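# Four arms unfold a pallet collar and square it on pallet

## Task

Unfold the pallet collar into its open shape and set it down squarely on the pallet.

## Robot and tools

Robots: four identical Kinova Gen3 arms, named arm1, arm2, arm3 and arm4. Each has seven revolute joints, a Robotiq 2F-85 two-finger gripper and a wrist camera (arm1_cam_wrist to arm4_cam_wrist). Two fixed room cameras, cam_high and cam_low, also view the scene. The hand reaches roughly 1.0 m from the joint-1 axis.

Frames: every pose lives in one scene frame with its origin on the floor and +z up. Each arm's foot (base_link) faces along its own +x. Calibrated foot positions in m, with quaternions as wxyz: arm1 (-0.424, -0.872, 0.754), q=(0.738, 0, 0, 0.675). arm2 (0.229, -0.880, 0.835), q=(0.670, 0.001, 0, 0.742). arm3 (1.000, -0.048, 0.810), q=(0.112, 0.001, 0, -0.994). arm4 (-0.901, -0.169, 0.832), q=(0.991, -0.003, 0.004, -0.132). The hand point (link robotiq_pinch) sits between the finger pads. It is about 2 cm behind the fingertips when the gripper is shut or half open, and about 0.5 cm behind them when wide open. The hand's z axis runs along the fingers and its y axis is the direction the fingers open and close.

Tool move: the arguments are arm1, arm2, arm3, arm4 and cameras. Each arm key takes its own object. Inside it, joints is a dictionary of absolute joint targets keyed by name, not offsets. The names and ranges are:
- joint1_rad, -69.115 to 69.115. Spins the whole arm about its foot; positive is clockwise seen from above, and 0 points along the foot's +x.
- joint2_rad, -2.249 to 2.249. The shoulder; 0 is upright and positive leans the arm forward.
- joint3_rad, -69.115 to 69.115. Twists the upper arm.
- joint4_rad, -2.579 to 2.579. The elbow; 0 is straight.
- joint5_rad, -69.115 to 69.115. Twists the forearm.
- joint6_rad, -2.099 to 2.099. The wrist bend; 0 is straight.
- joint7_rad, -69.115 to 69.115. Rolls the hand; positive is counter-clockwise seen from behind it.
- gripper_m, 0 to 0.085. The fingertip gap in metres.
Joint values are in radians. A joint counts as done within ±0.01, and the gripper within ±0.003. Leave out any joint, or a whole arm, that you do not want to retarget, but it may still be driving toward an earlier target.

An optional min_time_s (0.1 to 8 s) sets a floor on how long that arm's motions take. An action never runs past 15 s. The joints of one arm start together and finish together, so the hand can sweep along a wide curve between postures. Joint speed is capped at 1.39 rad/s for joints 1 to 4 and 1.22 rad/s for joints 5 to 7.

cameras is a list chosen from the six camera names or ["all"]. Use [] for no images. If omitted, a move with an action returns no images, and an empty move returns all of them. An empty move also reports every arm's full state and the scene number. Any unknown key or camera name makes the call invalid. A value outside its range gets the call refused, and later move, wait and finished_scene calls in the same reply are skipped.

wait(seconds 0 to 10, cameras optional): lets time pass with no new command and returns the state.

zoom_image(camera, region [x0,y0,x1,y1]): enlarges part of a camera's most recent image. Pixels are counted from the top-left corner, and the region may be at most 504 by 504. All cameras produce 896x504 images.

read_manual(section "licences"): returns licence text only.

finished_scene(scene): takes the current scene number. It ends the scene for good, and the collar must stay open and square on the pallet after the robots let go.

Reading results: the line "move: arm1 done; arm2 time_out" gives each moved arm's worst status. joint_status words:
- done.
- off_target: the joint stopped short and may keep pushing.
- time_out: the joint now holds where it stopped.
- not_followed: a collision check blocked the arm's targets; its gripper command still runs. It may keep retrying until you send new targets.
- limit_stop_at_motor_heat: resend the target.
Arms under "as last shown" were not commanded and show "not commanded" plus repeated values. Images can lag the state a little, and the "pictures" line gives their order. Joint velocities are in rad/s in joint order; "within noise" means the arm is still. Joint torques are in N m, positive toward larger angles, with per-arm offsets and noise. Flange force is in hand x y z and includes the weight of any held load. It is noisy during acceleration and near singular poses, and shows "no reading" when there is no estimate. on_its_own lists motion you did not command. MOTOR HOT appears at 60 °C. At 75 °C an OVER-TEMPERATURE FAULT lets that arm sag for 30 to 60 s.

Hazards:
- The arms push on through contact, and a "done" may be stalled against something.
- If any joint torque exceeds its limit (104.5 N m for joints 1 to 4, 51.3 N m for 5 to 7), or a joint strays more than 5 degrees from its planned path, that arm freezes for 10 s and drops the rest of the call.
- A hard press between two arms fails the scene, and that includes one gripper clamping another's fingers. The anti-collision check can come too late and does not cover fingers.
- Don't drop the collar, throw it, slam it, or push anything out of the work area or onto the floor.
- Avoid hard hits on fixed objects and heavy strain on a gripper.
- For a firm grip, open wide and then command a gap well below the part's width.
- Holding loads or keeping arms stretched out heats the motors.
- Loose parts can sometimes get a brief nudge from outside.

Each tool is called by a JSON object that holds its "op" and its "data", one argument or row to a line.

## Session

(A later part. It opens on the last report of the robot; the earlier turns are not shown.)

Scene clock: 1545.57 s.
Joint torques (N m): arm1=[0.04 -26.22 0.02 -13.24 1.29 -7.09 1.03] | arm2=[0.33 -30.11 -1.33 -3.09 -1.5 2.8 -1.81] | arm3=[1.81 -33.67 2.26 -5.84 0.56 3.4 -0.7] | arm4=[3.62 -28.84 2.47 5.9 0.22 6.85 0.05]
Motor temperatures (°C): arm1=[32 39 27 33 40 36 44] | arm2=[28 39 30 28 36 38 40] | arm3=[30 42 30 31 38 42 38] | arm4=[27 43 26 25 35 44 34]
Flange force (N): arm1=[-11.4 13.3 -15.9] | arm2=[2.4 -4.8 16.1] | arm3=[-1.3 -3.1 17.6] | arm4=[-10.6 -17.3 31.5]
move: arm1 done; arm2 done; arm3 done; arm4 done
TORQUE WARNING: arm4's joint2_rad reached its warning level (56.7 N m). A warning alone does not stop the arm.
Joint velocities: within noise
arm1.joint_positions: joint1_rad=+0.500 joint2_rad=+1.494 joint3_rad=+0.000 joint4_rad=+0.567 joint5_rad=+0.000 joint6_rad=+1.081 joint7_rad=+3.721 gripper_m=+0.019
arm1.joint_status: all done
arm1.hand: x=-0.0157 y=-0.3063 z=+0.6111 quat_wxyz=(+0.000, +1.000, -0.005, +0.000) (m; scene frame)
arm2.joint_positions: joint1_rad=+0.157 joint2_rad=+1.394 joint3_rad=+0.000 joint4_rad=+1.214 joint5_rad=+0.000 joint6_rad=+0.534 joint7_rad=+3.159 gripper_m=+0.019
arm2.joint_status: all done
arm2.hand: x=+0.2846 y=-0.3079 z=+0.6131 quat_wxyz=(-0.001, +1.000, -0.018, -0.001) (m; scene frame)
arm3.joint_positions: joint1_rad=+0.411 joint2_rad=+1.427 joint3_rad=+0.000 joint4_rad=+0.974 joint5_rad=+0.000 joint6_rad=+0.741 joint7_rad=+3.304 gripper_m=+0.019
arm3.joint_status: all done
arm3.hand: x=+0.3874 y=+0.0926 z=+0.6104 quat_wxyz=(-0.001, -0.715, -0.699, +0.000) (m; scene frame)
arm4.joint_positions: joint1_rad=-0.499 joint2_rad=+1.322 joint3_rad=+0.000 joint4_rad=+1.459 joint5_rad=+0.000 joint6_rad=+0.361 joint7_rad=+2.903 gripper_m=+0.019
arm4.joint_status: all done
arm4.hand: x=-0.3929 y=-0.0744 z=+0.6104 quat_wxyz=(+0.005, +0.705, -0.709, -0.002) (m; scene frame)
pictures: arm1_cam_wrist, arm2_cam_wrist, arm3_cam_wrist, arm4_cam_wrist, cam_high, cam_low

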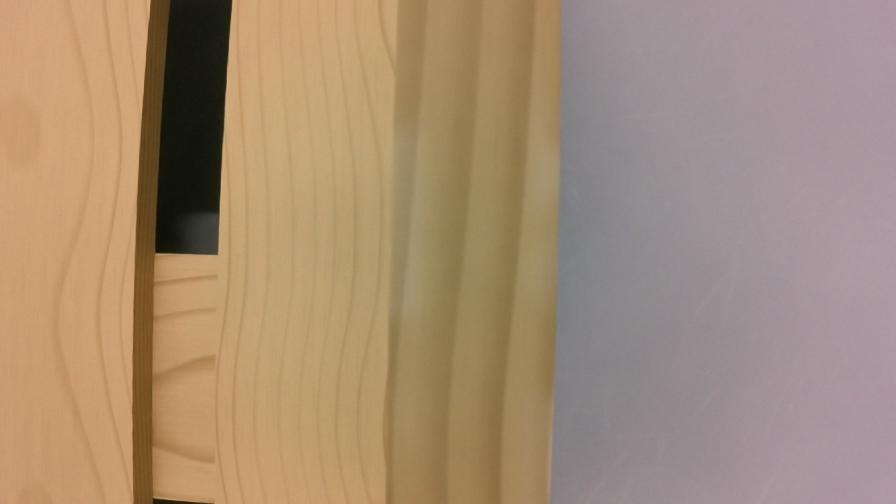

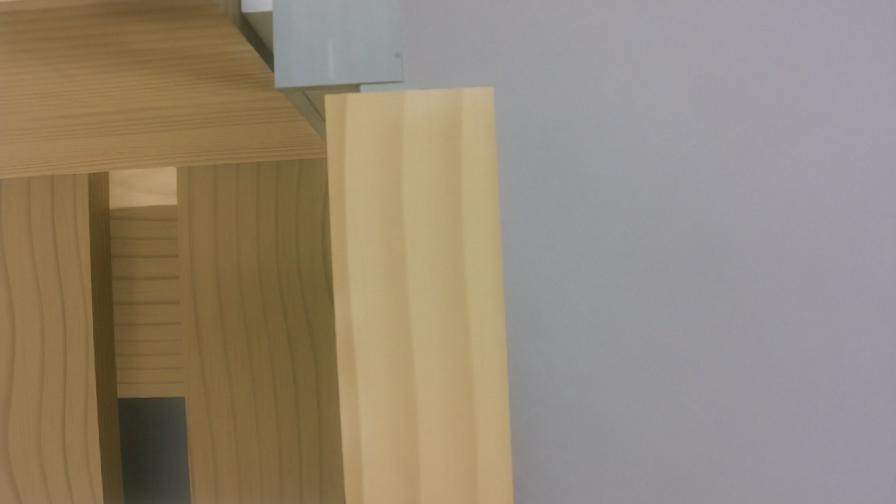

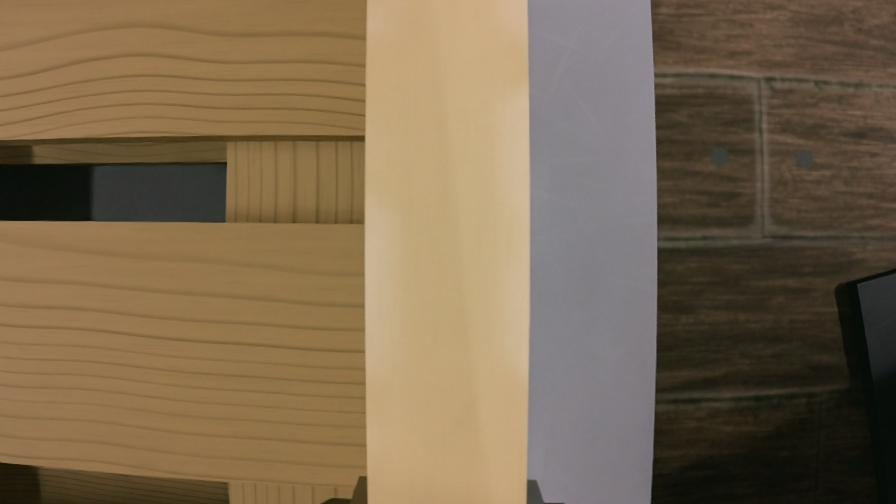

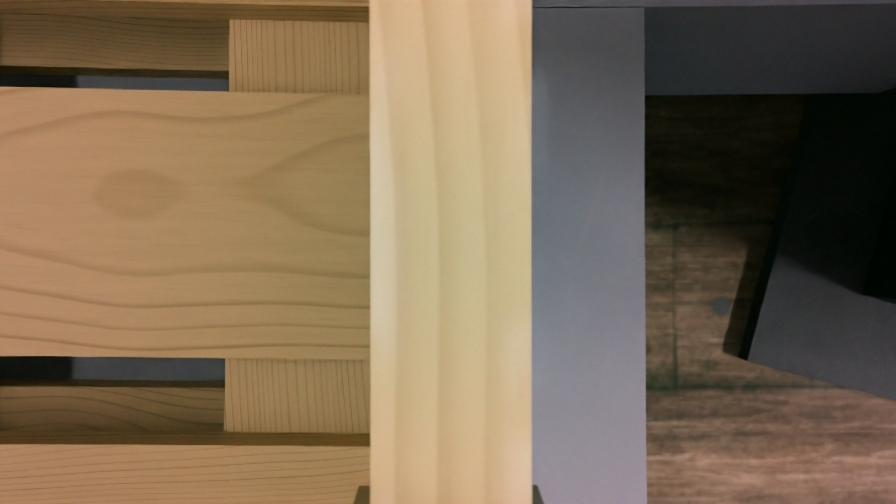

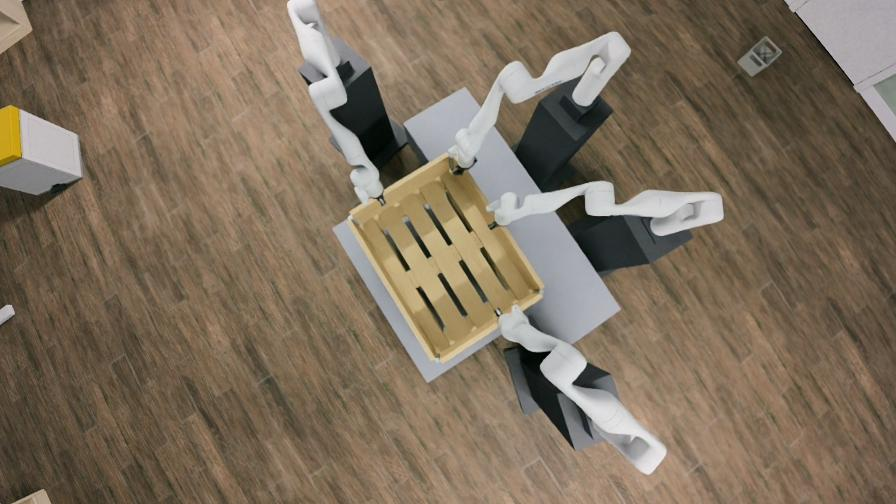

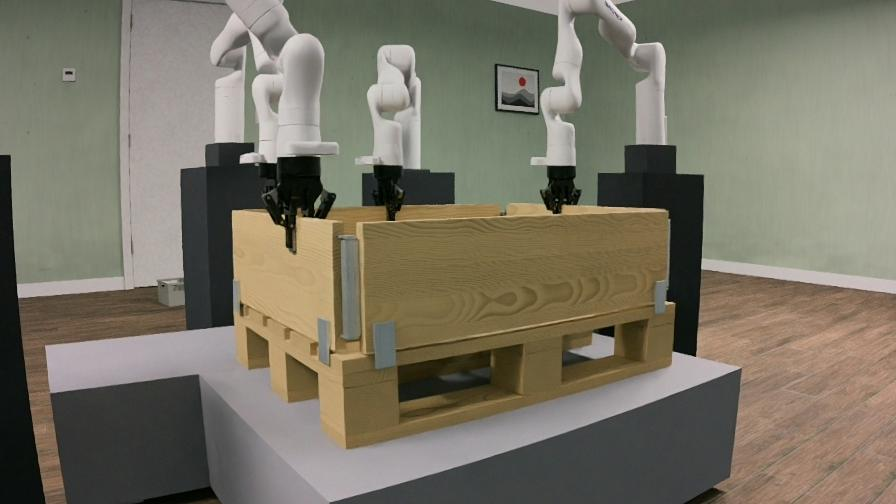

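{"op": "move", "data": {
  "arm1": {"joints":{"joint2_rad":1.5283,"joint4_rad":0.5387,"joint6_rad":1.0746},"min_time_s":1.5},
  "arm2": {"joints":{"joint2_rad":1.4293,"joint4_rad":1.1875,"joint6_rad":0.5248},"min_time_s":1.5},
  "arm3": {"joints":{"joint2_rad":1.4613,"joint4_rad":0.9477,"joint6_rad":0.7326},"min_time_s":1.5},
  "arm4": {"joints":{"joint2_rad":1.3578,"joint4_rad":1.4347,"joint6_rad":0.3491},"min_time_s":1.5},
  "cameras": ["cam_low"]
}}

{"op": "zoom_image", "data": {
  "camera": "cam_low",
  "region": [220, 250, 420, 380]
}}

{"op": "zoom_image", "data": {
  "camera": "cam_low",
  "region": [620, 250, 690, 330]
}}

Scene clock: 1558.93 s.
Joint torques (N m): arm1=[2.8 45.17 0.64 -12.46 2.63 -39.14 0.69] | arm2=[-2.19 37.96 -5.01 -12.38 -1.69 -18.09 -1.65] | arm3=[-0.38 27.54 -1.09 -8.31 -0.31 -16.57 -1.19] | arm4=[7.64 42.52 7.6 -20.01 1.83 -18.54 0.07]
Motor temperatures (°C): arm1=[32 38 27 33 40 36 44] | arm2=[28 39 29 28 36 38 40] | arm3=[30 42 30 31 38 42 38] | arm4=[27 43 26 25 35 44 34]
Flange force (N): arm1=[-63.7 81.2 -180.7] | arm2=[2.9 55.6 -161.2] | arm3=[-8.6 53.5 -128.6] | arm4=[-2.6 65.3 -187.2]
move: arm1 done; arm2 done; arm3 done; arm4 done
TORQUE WARNING: arm1's joint6_rad reached its warning level (29.4 N m). A warning alone does not stop the arm.
Joint velocities: within noise
arm1.joint_positions: joint1_rad=+0.500 joint2_rad=+1.526 joint3_rad=+0.000 joint4_rad=+0.539 joint5_rad=+0.000 joint6_rad=+1.076 joint7_rad=+3.721 gripper_m=+0.019
arm1.joint_status: all done
arm1.hand: x=-0.0155 y=-0.3058 z=+0.5967 quat_wxyz=(+0.000, +1.000, -0.005, +0.000) (m; scene frame)
arm2.joint_positions: joint1_rad=+0.157 joint2_rad=+1.429 joint3_rad=+0.000 joint4_rad=+1.188 joint5_rad=+0.000 joint6_rad=+0.525 joint7_rad=+3.159 gripper_m=+0.019
arm2.joint_status: all done
arm2.hand: x=+0.2845 y=-0.3076 z=+0.5973 quat_wxyz=(-0.001, +1.000, -0.018, -0.001) (m; scene frame)
arm3.joint_positions: joint1_rad=+0.411 joint2_rad=+1.461 joint3_rad=+0.000 joint4_rad=+0.948 joint5_rad=+0.000 joint6_rad=+0.733 joint7_rad=+3.304 gripper_m=+0.019
arm3.joint_status: all done
arm3.hand: x=+0.3874 y=+0.0926 z=+0.5943 quat_wxyz=(-0.001, -0.715, -0.699, +0.000) (m; scene frame)
arm4.joint_positions: joint1_rad=-0.499 joint2_rad=+1.356 joint3_rad=+0.000 joint4_rad=+1.435 joint5_rad=+0.000 joint6_rad=+0.349 joint7_rad=+2.903 gripper_m=+0.019
arm4.joint_status: all done
arm4.hand: x=-0.3919 y=-0.0742 z=+0.5956 quat_wxyz=(+0.004, +0.705, -0.709, -0.001) (m; scene frame)
pictures: cam_low

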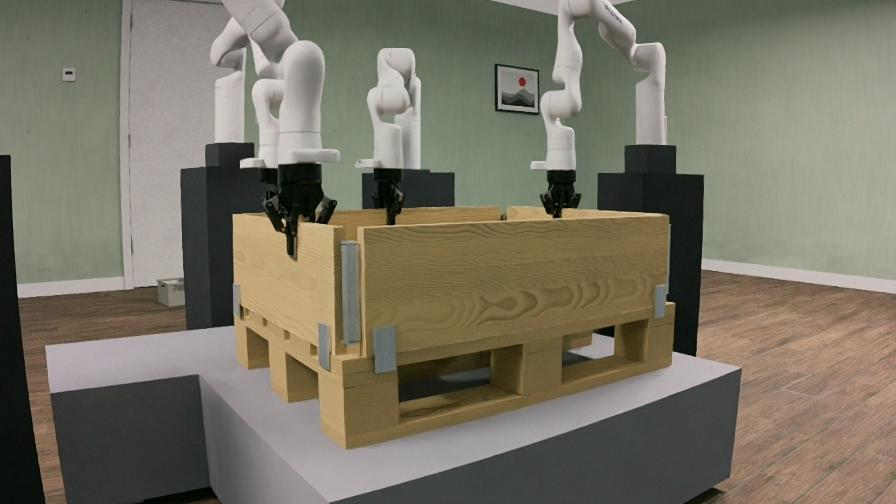

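Scaled by 2.520 from the camera's 896x504 image, which has a finer 1280x720 frame.

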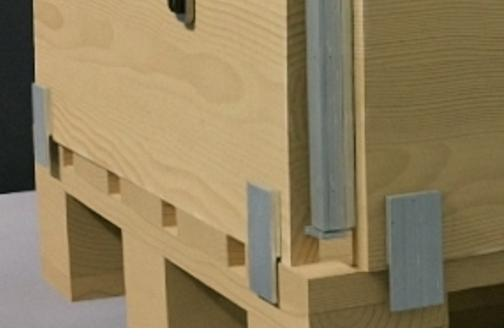

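Scaled by 6.300 from the camera's 896x504 image, which has a finer 1280x720 frame.

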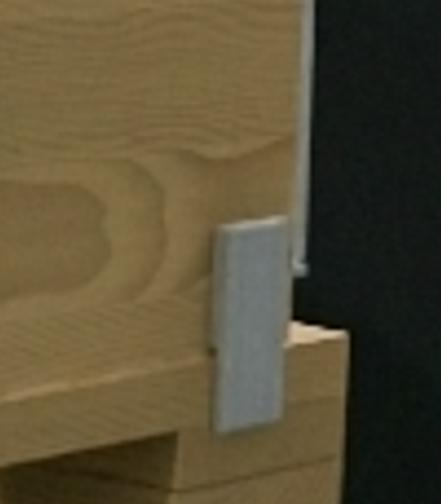

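{"op": "move", "data": {
  "arm1": {"joints":{"joint2_rad":1.5197,"joint4_rad":0.5458,"joint6_rad":1.0761},"min_time_s":0.5},
  "arm2": {"joints":{"joint2_rad":1.4205,"joint4_rad":1.1941,"joint6_rad":0.5270},"min_time_s":0.5},
  "arm3": {"joints":{"joint2_rad":1.4527,"joint4_rad":0.9543,"joint6_rad":0.7346},"min_time_s":0.5},
  "arm4": {"joints":{"joint2_rad":1.3488,"joint4_rad":1.4408,"joint6_rad":0.3520},"min_time_s":0.5}
}}

Scene clock: 1574.00 s.
Joint torques (N m): arm1=[1.39 21.62 0.02 -8.87 1.92 -24.3 0.63] | arm2=[-2.29 -13.91 -4.64 5 -2.08 4.78 -1.54] | arm3=[-1.69 -22.1 -1.38 -3.29 -0.88 2.05 -1.06] | arm4=[8.64 1.19 8.7 3.71 1.71 1.22 0.17]
Motor temperatures (°C): arm1=[32 40 27 33 40 40 44] | arm2=[28 40 29 29 36 40 40] | arm3=[30 42 29 31 38 43 38] | arm4=[27 45 26 25 35 46 34]
Flange force (N): arm1=[-37.8 48.3 -117.6] | arm2=[7.1 -14.6 -5.0] | arm3=[4.2 0.8 -3.8] | arm4=[-17.1 1.2 -43.3]
move: arm1 done; arm2 done; arm3 done; arm4 done
TORQUE WARNING: arm1's joint6_rad reached its warning level (29.4 N m). A warning alone does not stop the arm.
Joint velocities: within noise
arm1.joint_positions: joint1_rad=+0.500 joint2_rad=+1.520 joint3_rad=+0.000 joint4_rad=+0.546 joint5_rad=+0.000 joint6_rad=+1.076 joint7_rad=+3.721 gripper_m=+0.019
arm1.joint_status: all done
arm1.hand: x=-0.0157 y=-0.3063 z=+0.5990 quat_wxyz=(+0.000, +1.000, -0.005, +0.000) (m; scene frame)
arm2.joint_positions: joint1_rad=+0.157 joint2_rad=+1.421 joint3_rad=+0.000 joint4_rad=+1.194 joint5_rad=+0.000 joint6_rad=+0.527 joint7_rad=+3.159 gripper_m=+0.019
arm2.joint_status: all done
arm2.hand: x=+0.2845 y=-0.3079 z=+0.6009 quat_wxyz=(-0.001, +1.000, -0.018, -0.001) (m; scene frame)
arm3.joint_positions: joint1_rad=+0.411 joint2_rad=+1.453 joint3_rad=+0.000 joint4_rad=+0.954 joint5_rad=+0.000 joint6_rad=+0.735 joint7_rad=+3.304 gripper_m=+0.019
arm3.joint_status: all done
arm3.hand: x=+0.3876 y=+0.0926 z=+0.5981 quat_wxyz=(-0.001, -0.715, -0.699, +0.000) (m; scene frame)
arm4.joint_positions: joint1_rad=-0.499 joint2_rad=+1.349 joint3_rad=+0.000 joint4_rad=+1.441 joint5_rad=+0.000 joint6_rad=+0.352 joint7_rad=+2.903 gripper_m=+0.019
arm4.joint_status: all done
arm4.hand: x=-0.3930 y=-0.0745 z=+0.5983 quat_wxyz=(+0.005, +0.705, -0.709, -0.002) (m; scene frame)
pictures: none

arm1, arm4 up a bit more, then release, then raise.

{"op": "move", "data": {
  "arm1": {"joints":{"joint2_rad":1.5090,"joint4_rad":0.5550,"joint6_rad":1.0776},"min_time_s":0.5},
  "arm4": {"joints":{"joint2_rad":1.3438,"joint4_rad":1.4441,"joint6_rad":0.3537},"min_time_s":0.5}
}}

{"op": "move", "data": {
  "arm1": {"joints":{"gripper_m":0.05}},
  "arm2": {"joints":{"gripper_m":0.05}},
  "arm3": {"joints":{"gripper_m":0.05}},
  "arm4": {"joints":{"gripper_m":0.05}},
  "cameras": ["all"]
}}

{"op": "zoom_image", "data": {
  "camera": "cam_low",
  "region": [220, 250, 420, 380]
}}

{"op": "zoom_image", "data": {
  "camera": "cam_high",
  "region": [310, 120, 600, 390]
}}

Scene clock: 1588.50 s.
Joint torques (N m): arm1=[0.54 -26.71 0.63 -7.87 1.53 -1.12 0.53] | arm2=[-1.31 -14.38 -3.54 -1.92 -1.82 0.71 -1.62] | arm3=[-1.28 -24.14 -0.98 -3.97 -0.78 2.13 -1.08] | arm4=[5.68 -24.82 5.51 5.54 0.86 6.39 0.04]
Motor temperatures (°C): arm1=[32 39 27 32 40 40 44] | arm2=[28 39 29 29 36 40 40] | arm3=[30 42 29 31 38 43 38] | arm4=[27 44 26 25 35 45 34]
Flange force (N): arm1=[-0.3 -2.4 -3.4] | arm2=[4.5 3.3 -17.8] | arm3=[3.5 1.0 -0.5] | arm4=[-13.7 -12.6 21.7]
move: arm1 done; arm4 done
Joint velocities: within noise
arm1.joint_positions: joint1_rad=+0.500 joint2_rad=+1.509 joint3_rad=+0.000 joint4_rad=+0.555 joint5_rad=+0.000 joint6_rad=+1.078 joint7_rad=+3.721 gripper_m=+0.019
arm1.joint_status: all done
arm1.hand: x=-0.0158 y=-0.3064 z=+0.6038 quat_wxyz=(+0.000, +1.000, -0.005, +0.000) (m; scene frame)
arm2.joint_positions: joint1_rad=+0.157 joint2_rad=+1.420 joint3_rad=+0.000 joint4_rad=+1.194 joint5_rad=+0.000 joint6_rad=+0.527 joint7_rad=+3.159 gripper_m=+0.019
arm2.joint_status: not commanded
arm2.hand: x=+0.2845 y=-0.3079 z=+0.6010 quat_wxyz=(-0.001, +1.000, -0.018, -0.001) (m; scene frame)
arm3: as last shown
arm3.hand: x=+0.3874 y=+0.0926 z=+0.5983 quat_wxyz=(-0.001, -0.715, -0.699, +0.000) (m; scene frame)
arm4.joint_positions: joint1_rad=-0.499 joint2_rad=+1.344 joint3_rad=+0.000 joint4_rad=+1.444 joint5_rad=+0.000 joint6_rad=+0.354 joint7_rad=+2.903 gripper_m=+0.019
arm4.joint_status: all done
arm4.hand: x=-0.3930 y=-0.0745 z=+0.6006 quat_wxyz=(+0.005, +0.705, -0.709, -0.002) (m; scene frame)
pictures: none

Scene clock: 1589.47 s.
Joint torques (N m): arm1=[-0.6 -29.67 -0.85 -8.12 0.33 -0.08 0.41] | arm2=[0.56 -22.63 0.25 -5.35 0.25 -0.25 -0.35] | arm3=[-0.75 -25.65 0.47 -6.7 0.54 0.06 -0.04] | arm4=[0.25 -22.67 -0.53 -2.83 -0.19 0.31 -0.02]
Motor temperatures (°C): arm1=[32 39 27 32 40 40 44] | arm2=[28 39 29 29 36 40 40] | arm3=[30 42 29 31 38 43 38] | arm4=[27 44 26 25 35 45 34]
Flange force (N): arm1=[3.0 -3.9 2.9] | arm2=[-1.1 5.3 -5.9] | arm3=[0.1 5.4 -2.9] | arm4=[-0.4 0.5 -0.3]
move: arm1 done; arm2 done; arm3 done; arm4 done
Joint velocities: within noise
arm1.joint_positions: joint1_rad=+0.500 joint2_rad=+1.509 joint3_rad=+0.000 joint4_rad=+0.555 joint5_rad=+0.000 joint6_rad=+1.078 joint7_rad=+3.721 gripper_m=+0.050
arm1.joint_status: all done
arm1.hand: x=-0.0158 y=-0.3064 z=+0.6039 quat_wxyz=(+0.000, +1.000, -0.005, +0.000) (m; scene frame)
arm2.joint_positions: joint1_rad=+0.157 joint2_rad=+1.420 joint3_rad=+0.000 joint4_rad=+1.194 joint5_rad=+0.000 joint6_rad=+0.527 joint7_rad=+3.159 gripper_m=+0.050
arm2.joint_status: all done
arm2.hand: x=+0.2845 y=-0.3078 z=+0.6010 quat_wxyz=(-0.001, +1.000, -0.018, -0.001) (m; scene frame)
arm3.joint_positions: joint1_rad=+0.411 joint2_rad=+1.453 joint3_rad=+0.000 joint4_rad=+0.954 joint5_rad=+0.000 joint6_rad=+0.735 joint7_rad=+3.304 gripper_m=+0.050
arm3.joint_status: all done
arm3.hand: x=+0.3874 y=+0.0926 z=+0.5983 quat_wxyz=(-0.001, -0.715, -0.699, +0.000) (m; scene frame)
arm4.joint_positions: joint1_rad=-0.499 joint2_rad=+1.344 joint3_rad=+0.000 joint4_rad=+1.444 joint5_rad=+0.000 joint6_rad=+0.354 joint7_rad=+2.903 gripper_m=+0.050
arm4.joint_status: all done
arm4.hand: x=-0.3929 y=-0.0744 z=+0.6007 quat_wxyz=(+0.005, +0.705, -0.709, -0.002) (m; scene frame)
pictures: arm1_cam_wrist, arm2_cam_wrist, arm3_cam_wrist, arm4_cam_wrist, cam_high, cam_low

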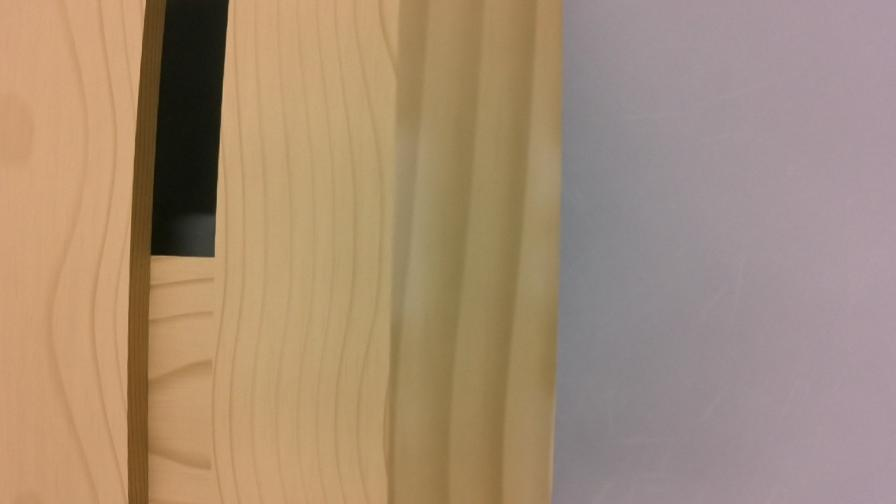

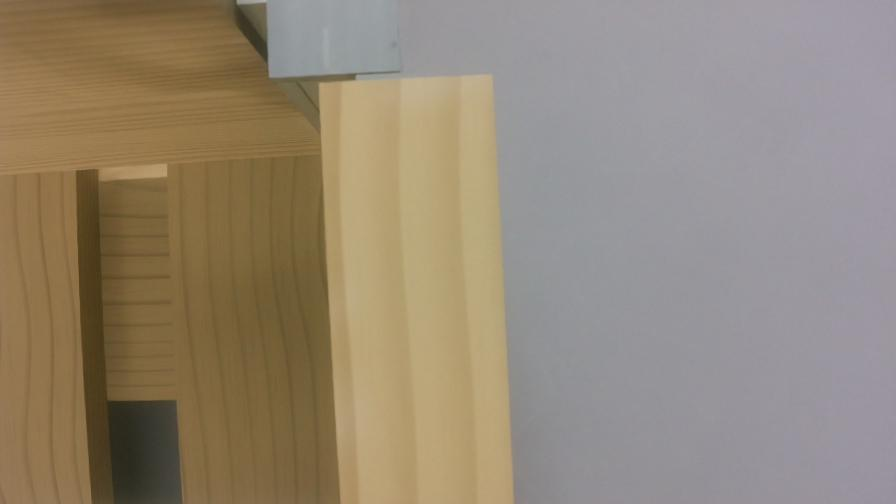

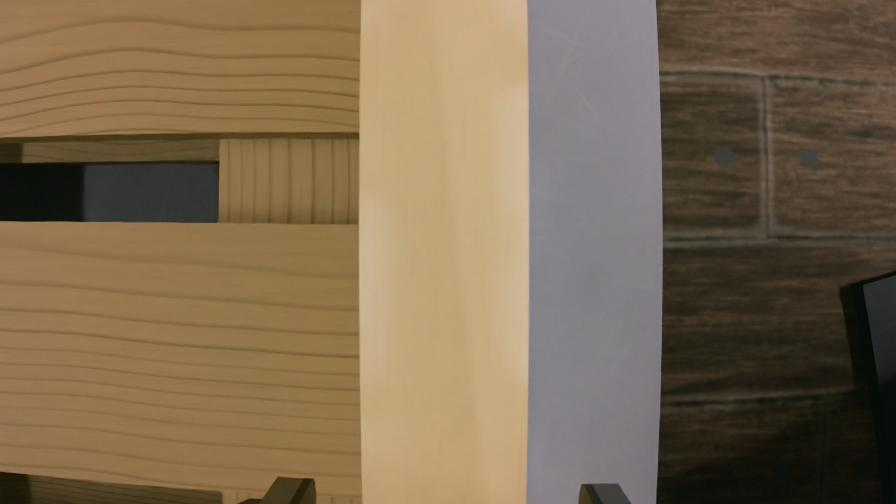

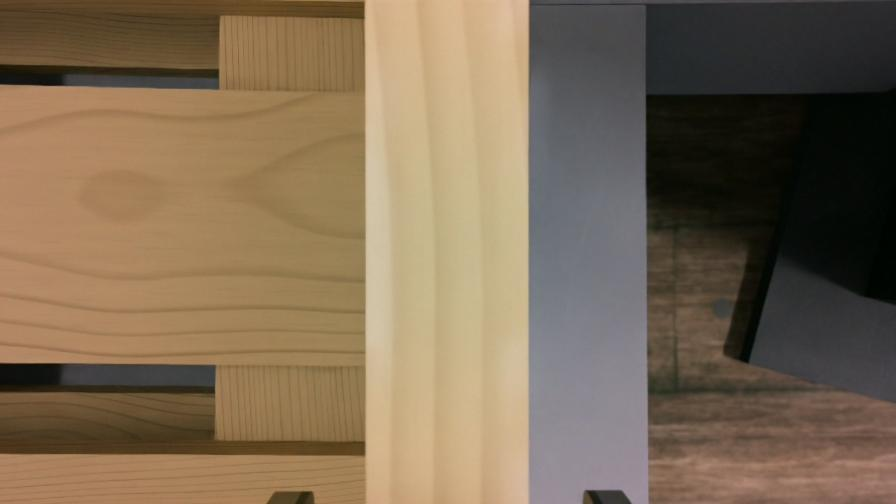

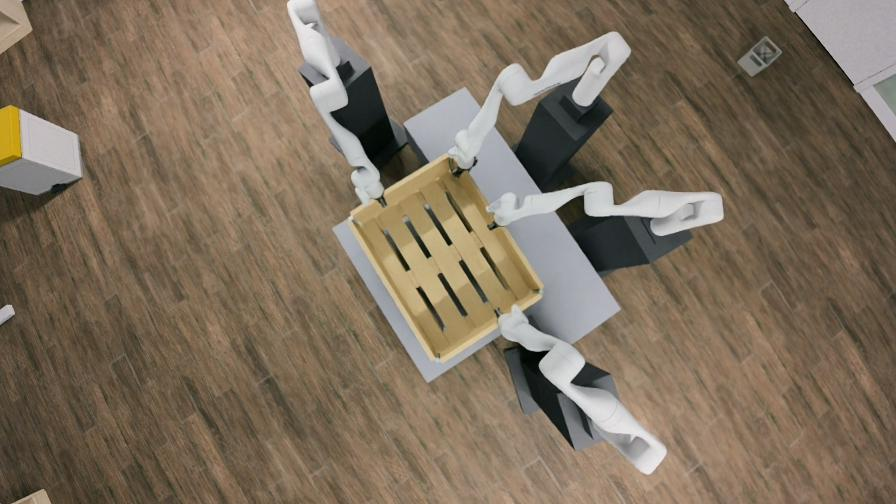

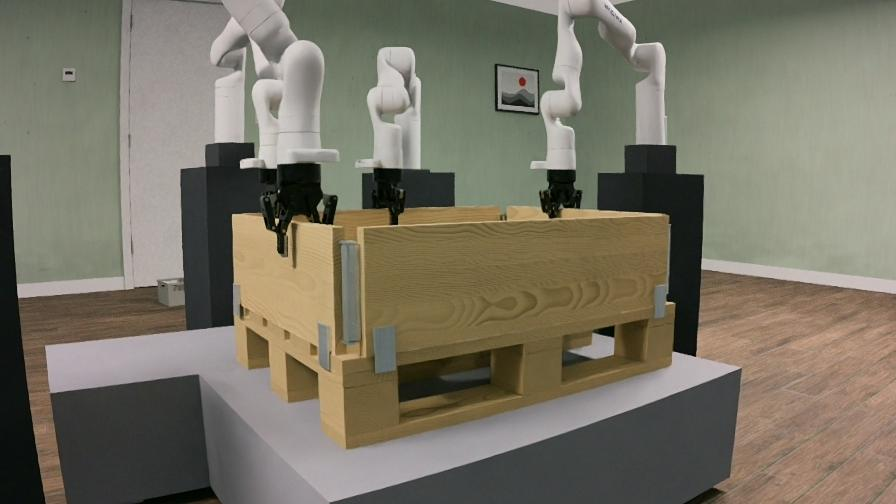

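Scaled by 2.520 from the camera's 896x504 image, which has a finer 1280x720 frame.

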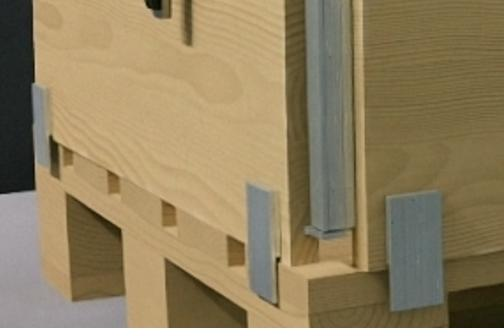

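Scaled by 1.738 from the camera's 896x504 image, which has a finer 1280x720 frame.

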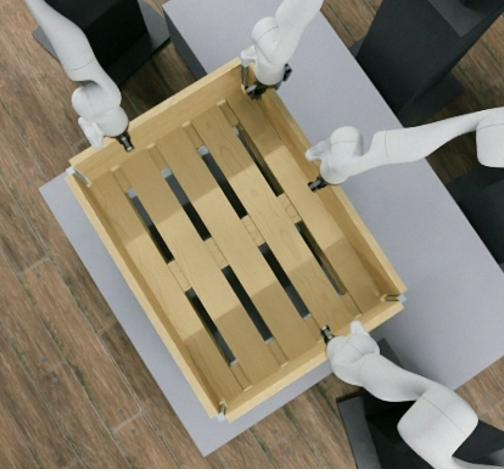

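{"op": "move", "data": {
  "arm1": {"joints":{"joint2_rad":1.3839,"joint4_rad":0.6341,"joint6_rad":1.1236},"min_time_s":1.5},
  "arm2": {"joints":{"joint2_rad":1.2707,"joint4_rad":1.2914,"joint6_rad":0.5795},"min_time_s":1.5},
  "arm3": {"joints":{"joint2_rad":1.3090,"joint4_rad":1.0479,"joint6_rad":0.7847},"min_time_s":1.5},
  "arm4": {"joints":{"joint2_rad":1.2012,"joint4_rad":1.5269,"joint6_rad":0.4135},"min_time_s":1.5},
  "cameras": ["cam_low","cam_high"]
}}

{"op": "zoom_image", "data": {
  "camera": "cam_low",
  "region": [210, 200, 460, 400]
}}

{"op": "zoom_image", "data": {
  "camera": "cam_high",
  "region": [310, 120, 600, 390]
}}

Scene clock: 1620.67 s.
Joint torques (N m): arm1=[-0.55 -29.54 -0.86 -8.23 0.3 -0.1 0.4] | arm2=[0.51 -22.39 0.17 -5.7 0.22 -0.26 -0.35] | arm3=[-0.69 -25.48 0.44 -6.99 0.55 0.08 -0.02] | arm4=[0.32 -22.38 -0.56 -3.44 -0.15 0.32 -0.05]
Motor temperatures (°C): arm1=[32 40 27 32 40 39 44] | arm2=[28 39 29 29 36 39 40] | arm3=[30 41 29 31 38 42 38] | arm4=[27 43 26 25 35 45 34]
Flange force (N): arm1=[3.1 -4.2 2.4] | arm2=[-1.0 5.1 -5.1] | arm3=[0.1 4.9 -2.1] | arm4=[-0.5 0.9 -0.3]
move: arm1 done; arm2 done; arm3 done; arm4 done
Joint velocities: within noise
arm1.joint_positions: joint1_rad=+0.500 joint2_rad=+1.384 joint3_rad=+0.000 joint4_rad=+0.634 joint5_rad=+0.000 joint6_rad=+1.124 joint7_rad=+3.721 gripper_m=+0.050
arm1.joint_status: all done
arm1.hand: x=-0.0157 y=-0.3063 z=+0.6690 quat_wxyz=(+0.000, +1.000, -0.005, +0.000) (m; scene frame)
arm2.joint_positions: joint1_rad=+0.157 joint2_rad=+1.271 joint3_rad=+0.000 joint4_rad=+1.291 joint5_rad=+0.000 joint6_rad=+0.580 joint7_rad=+3.159 gripper_m=+0.050
arm2.joint_status: all done
arm2.hand: x=+0.2846 y=-0.3080 z=+0.6711 quat_wxyz=(-0.001, +1.000, -0.018, -0.001) (m; scene frame)
arm3.joint_positions: joint1_rad=+0.411 joint2_rad=+1.309 joint3_rad=+0.000 joint4_rad=+1.048 joint5_rad=+0.000 joint6_rad=+0.785 joint7_rad=+3.304 gripper_m=+0.050
arm3.joint_status: all done
arm3.hand: x=+0.3873 y=+0.0927 z=+0.6684 quat_wxyz=(-0.001, -0.715, -0.699, +0.000) (m; scene frame)
arm4.joint_positions: joint1_rad=-0.499 joint2_rad=+1.201 joint3_rad=+0.000 joint4_rad=+1.527 joint5_rad=+0.000 joint6_rad=+0.413 joint7_rad=+2.903 gripper_m=+0.050
arm4.joint_status: all done
arm4.hand: x=-0.3925 y=-0.0742 z=+0.6650 quat_wxyz=(+0.005, +0.705, -0.709, -0.002) (m; scene frame)
pictures: cam_high, cam_low

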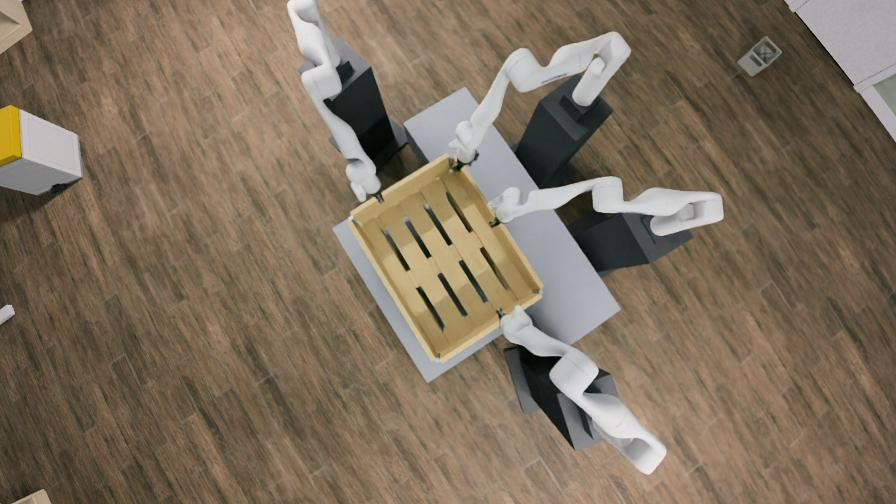

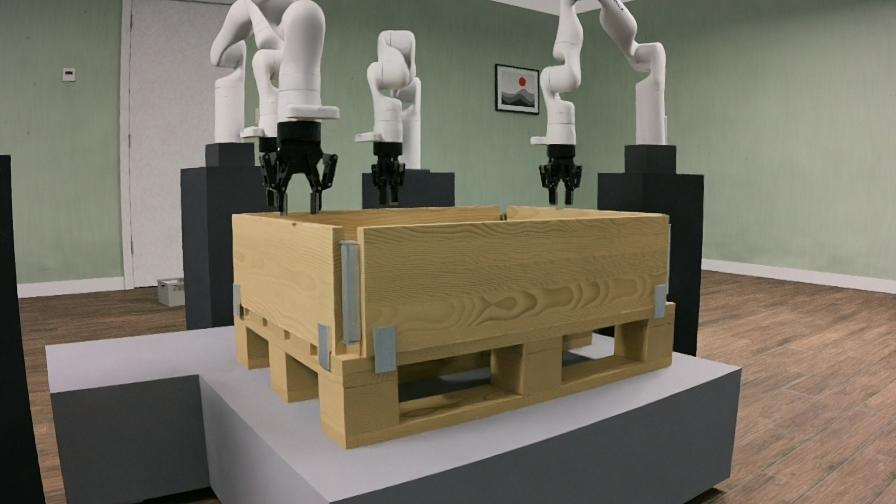

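Scaled by 2.016 from the camera's 896x504 image, which has a finer 1280x720 frame.

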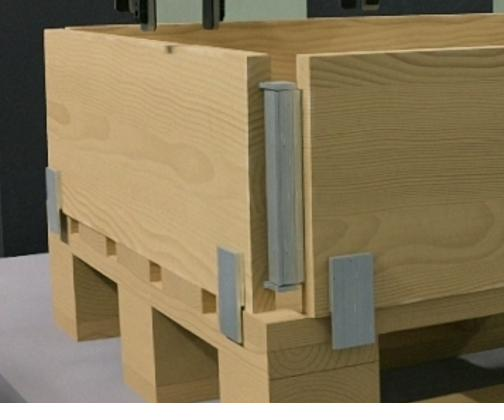

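Scaled by 1.738 from the camera's 896x504 image, which has a finer 1280x720 frame.

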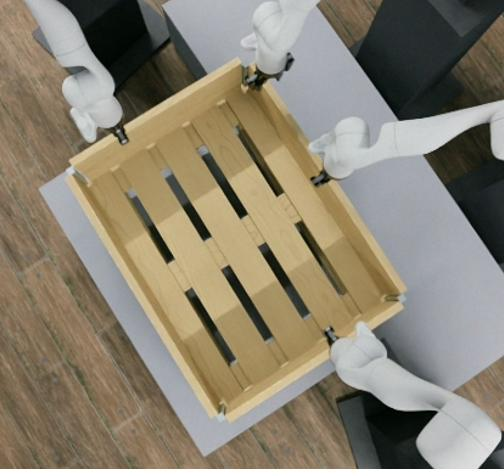

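{"op": "finished_scene", "data": {
  "scene": 1
}}

The scene is finished: the task was done.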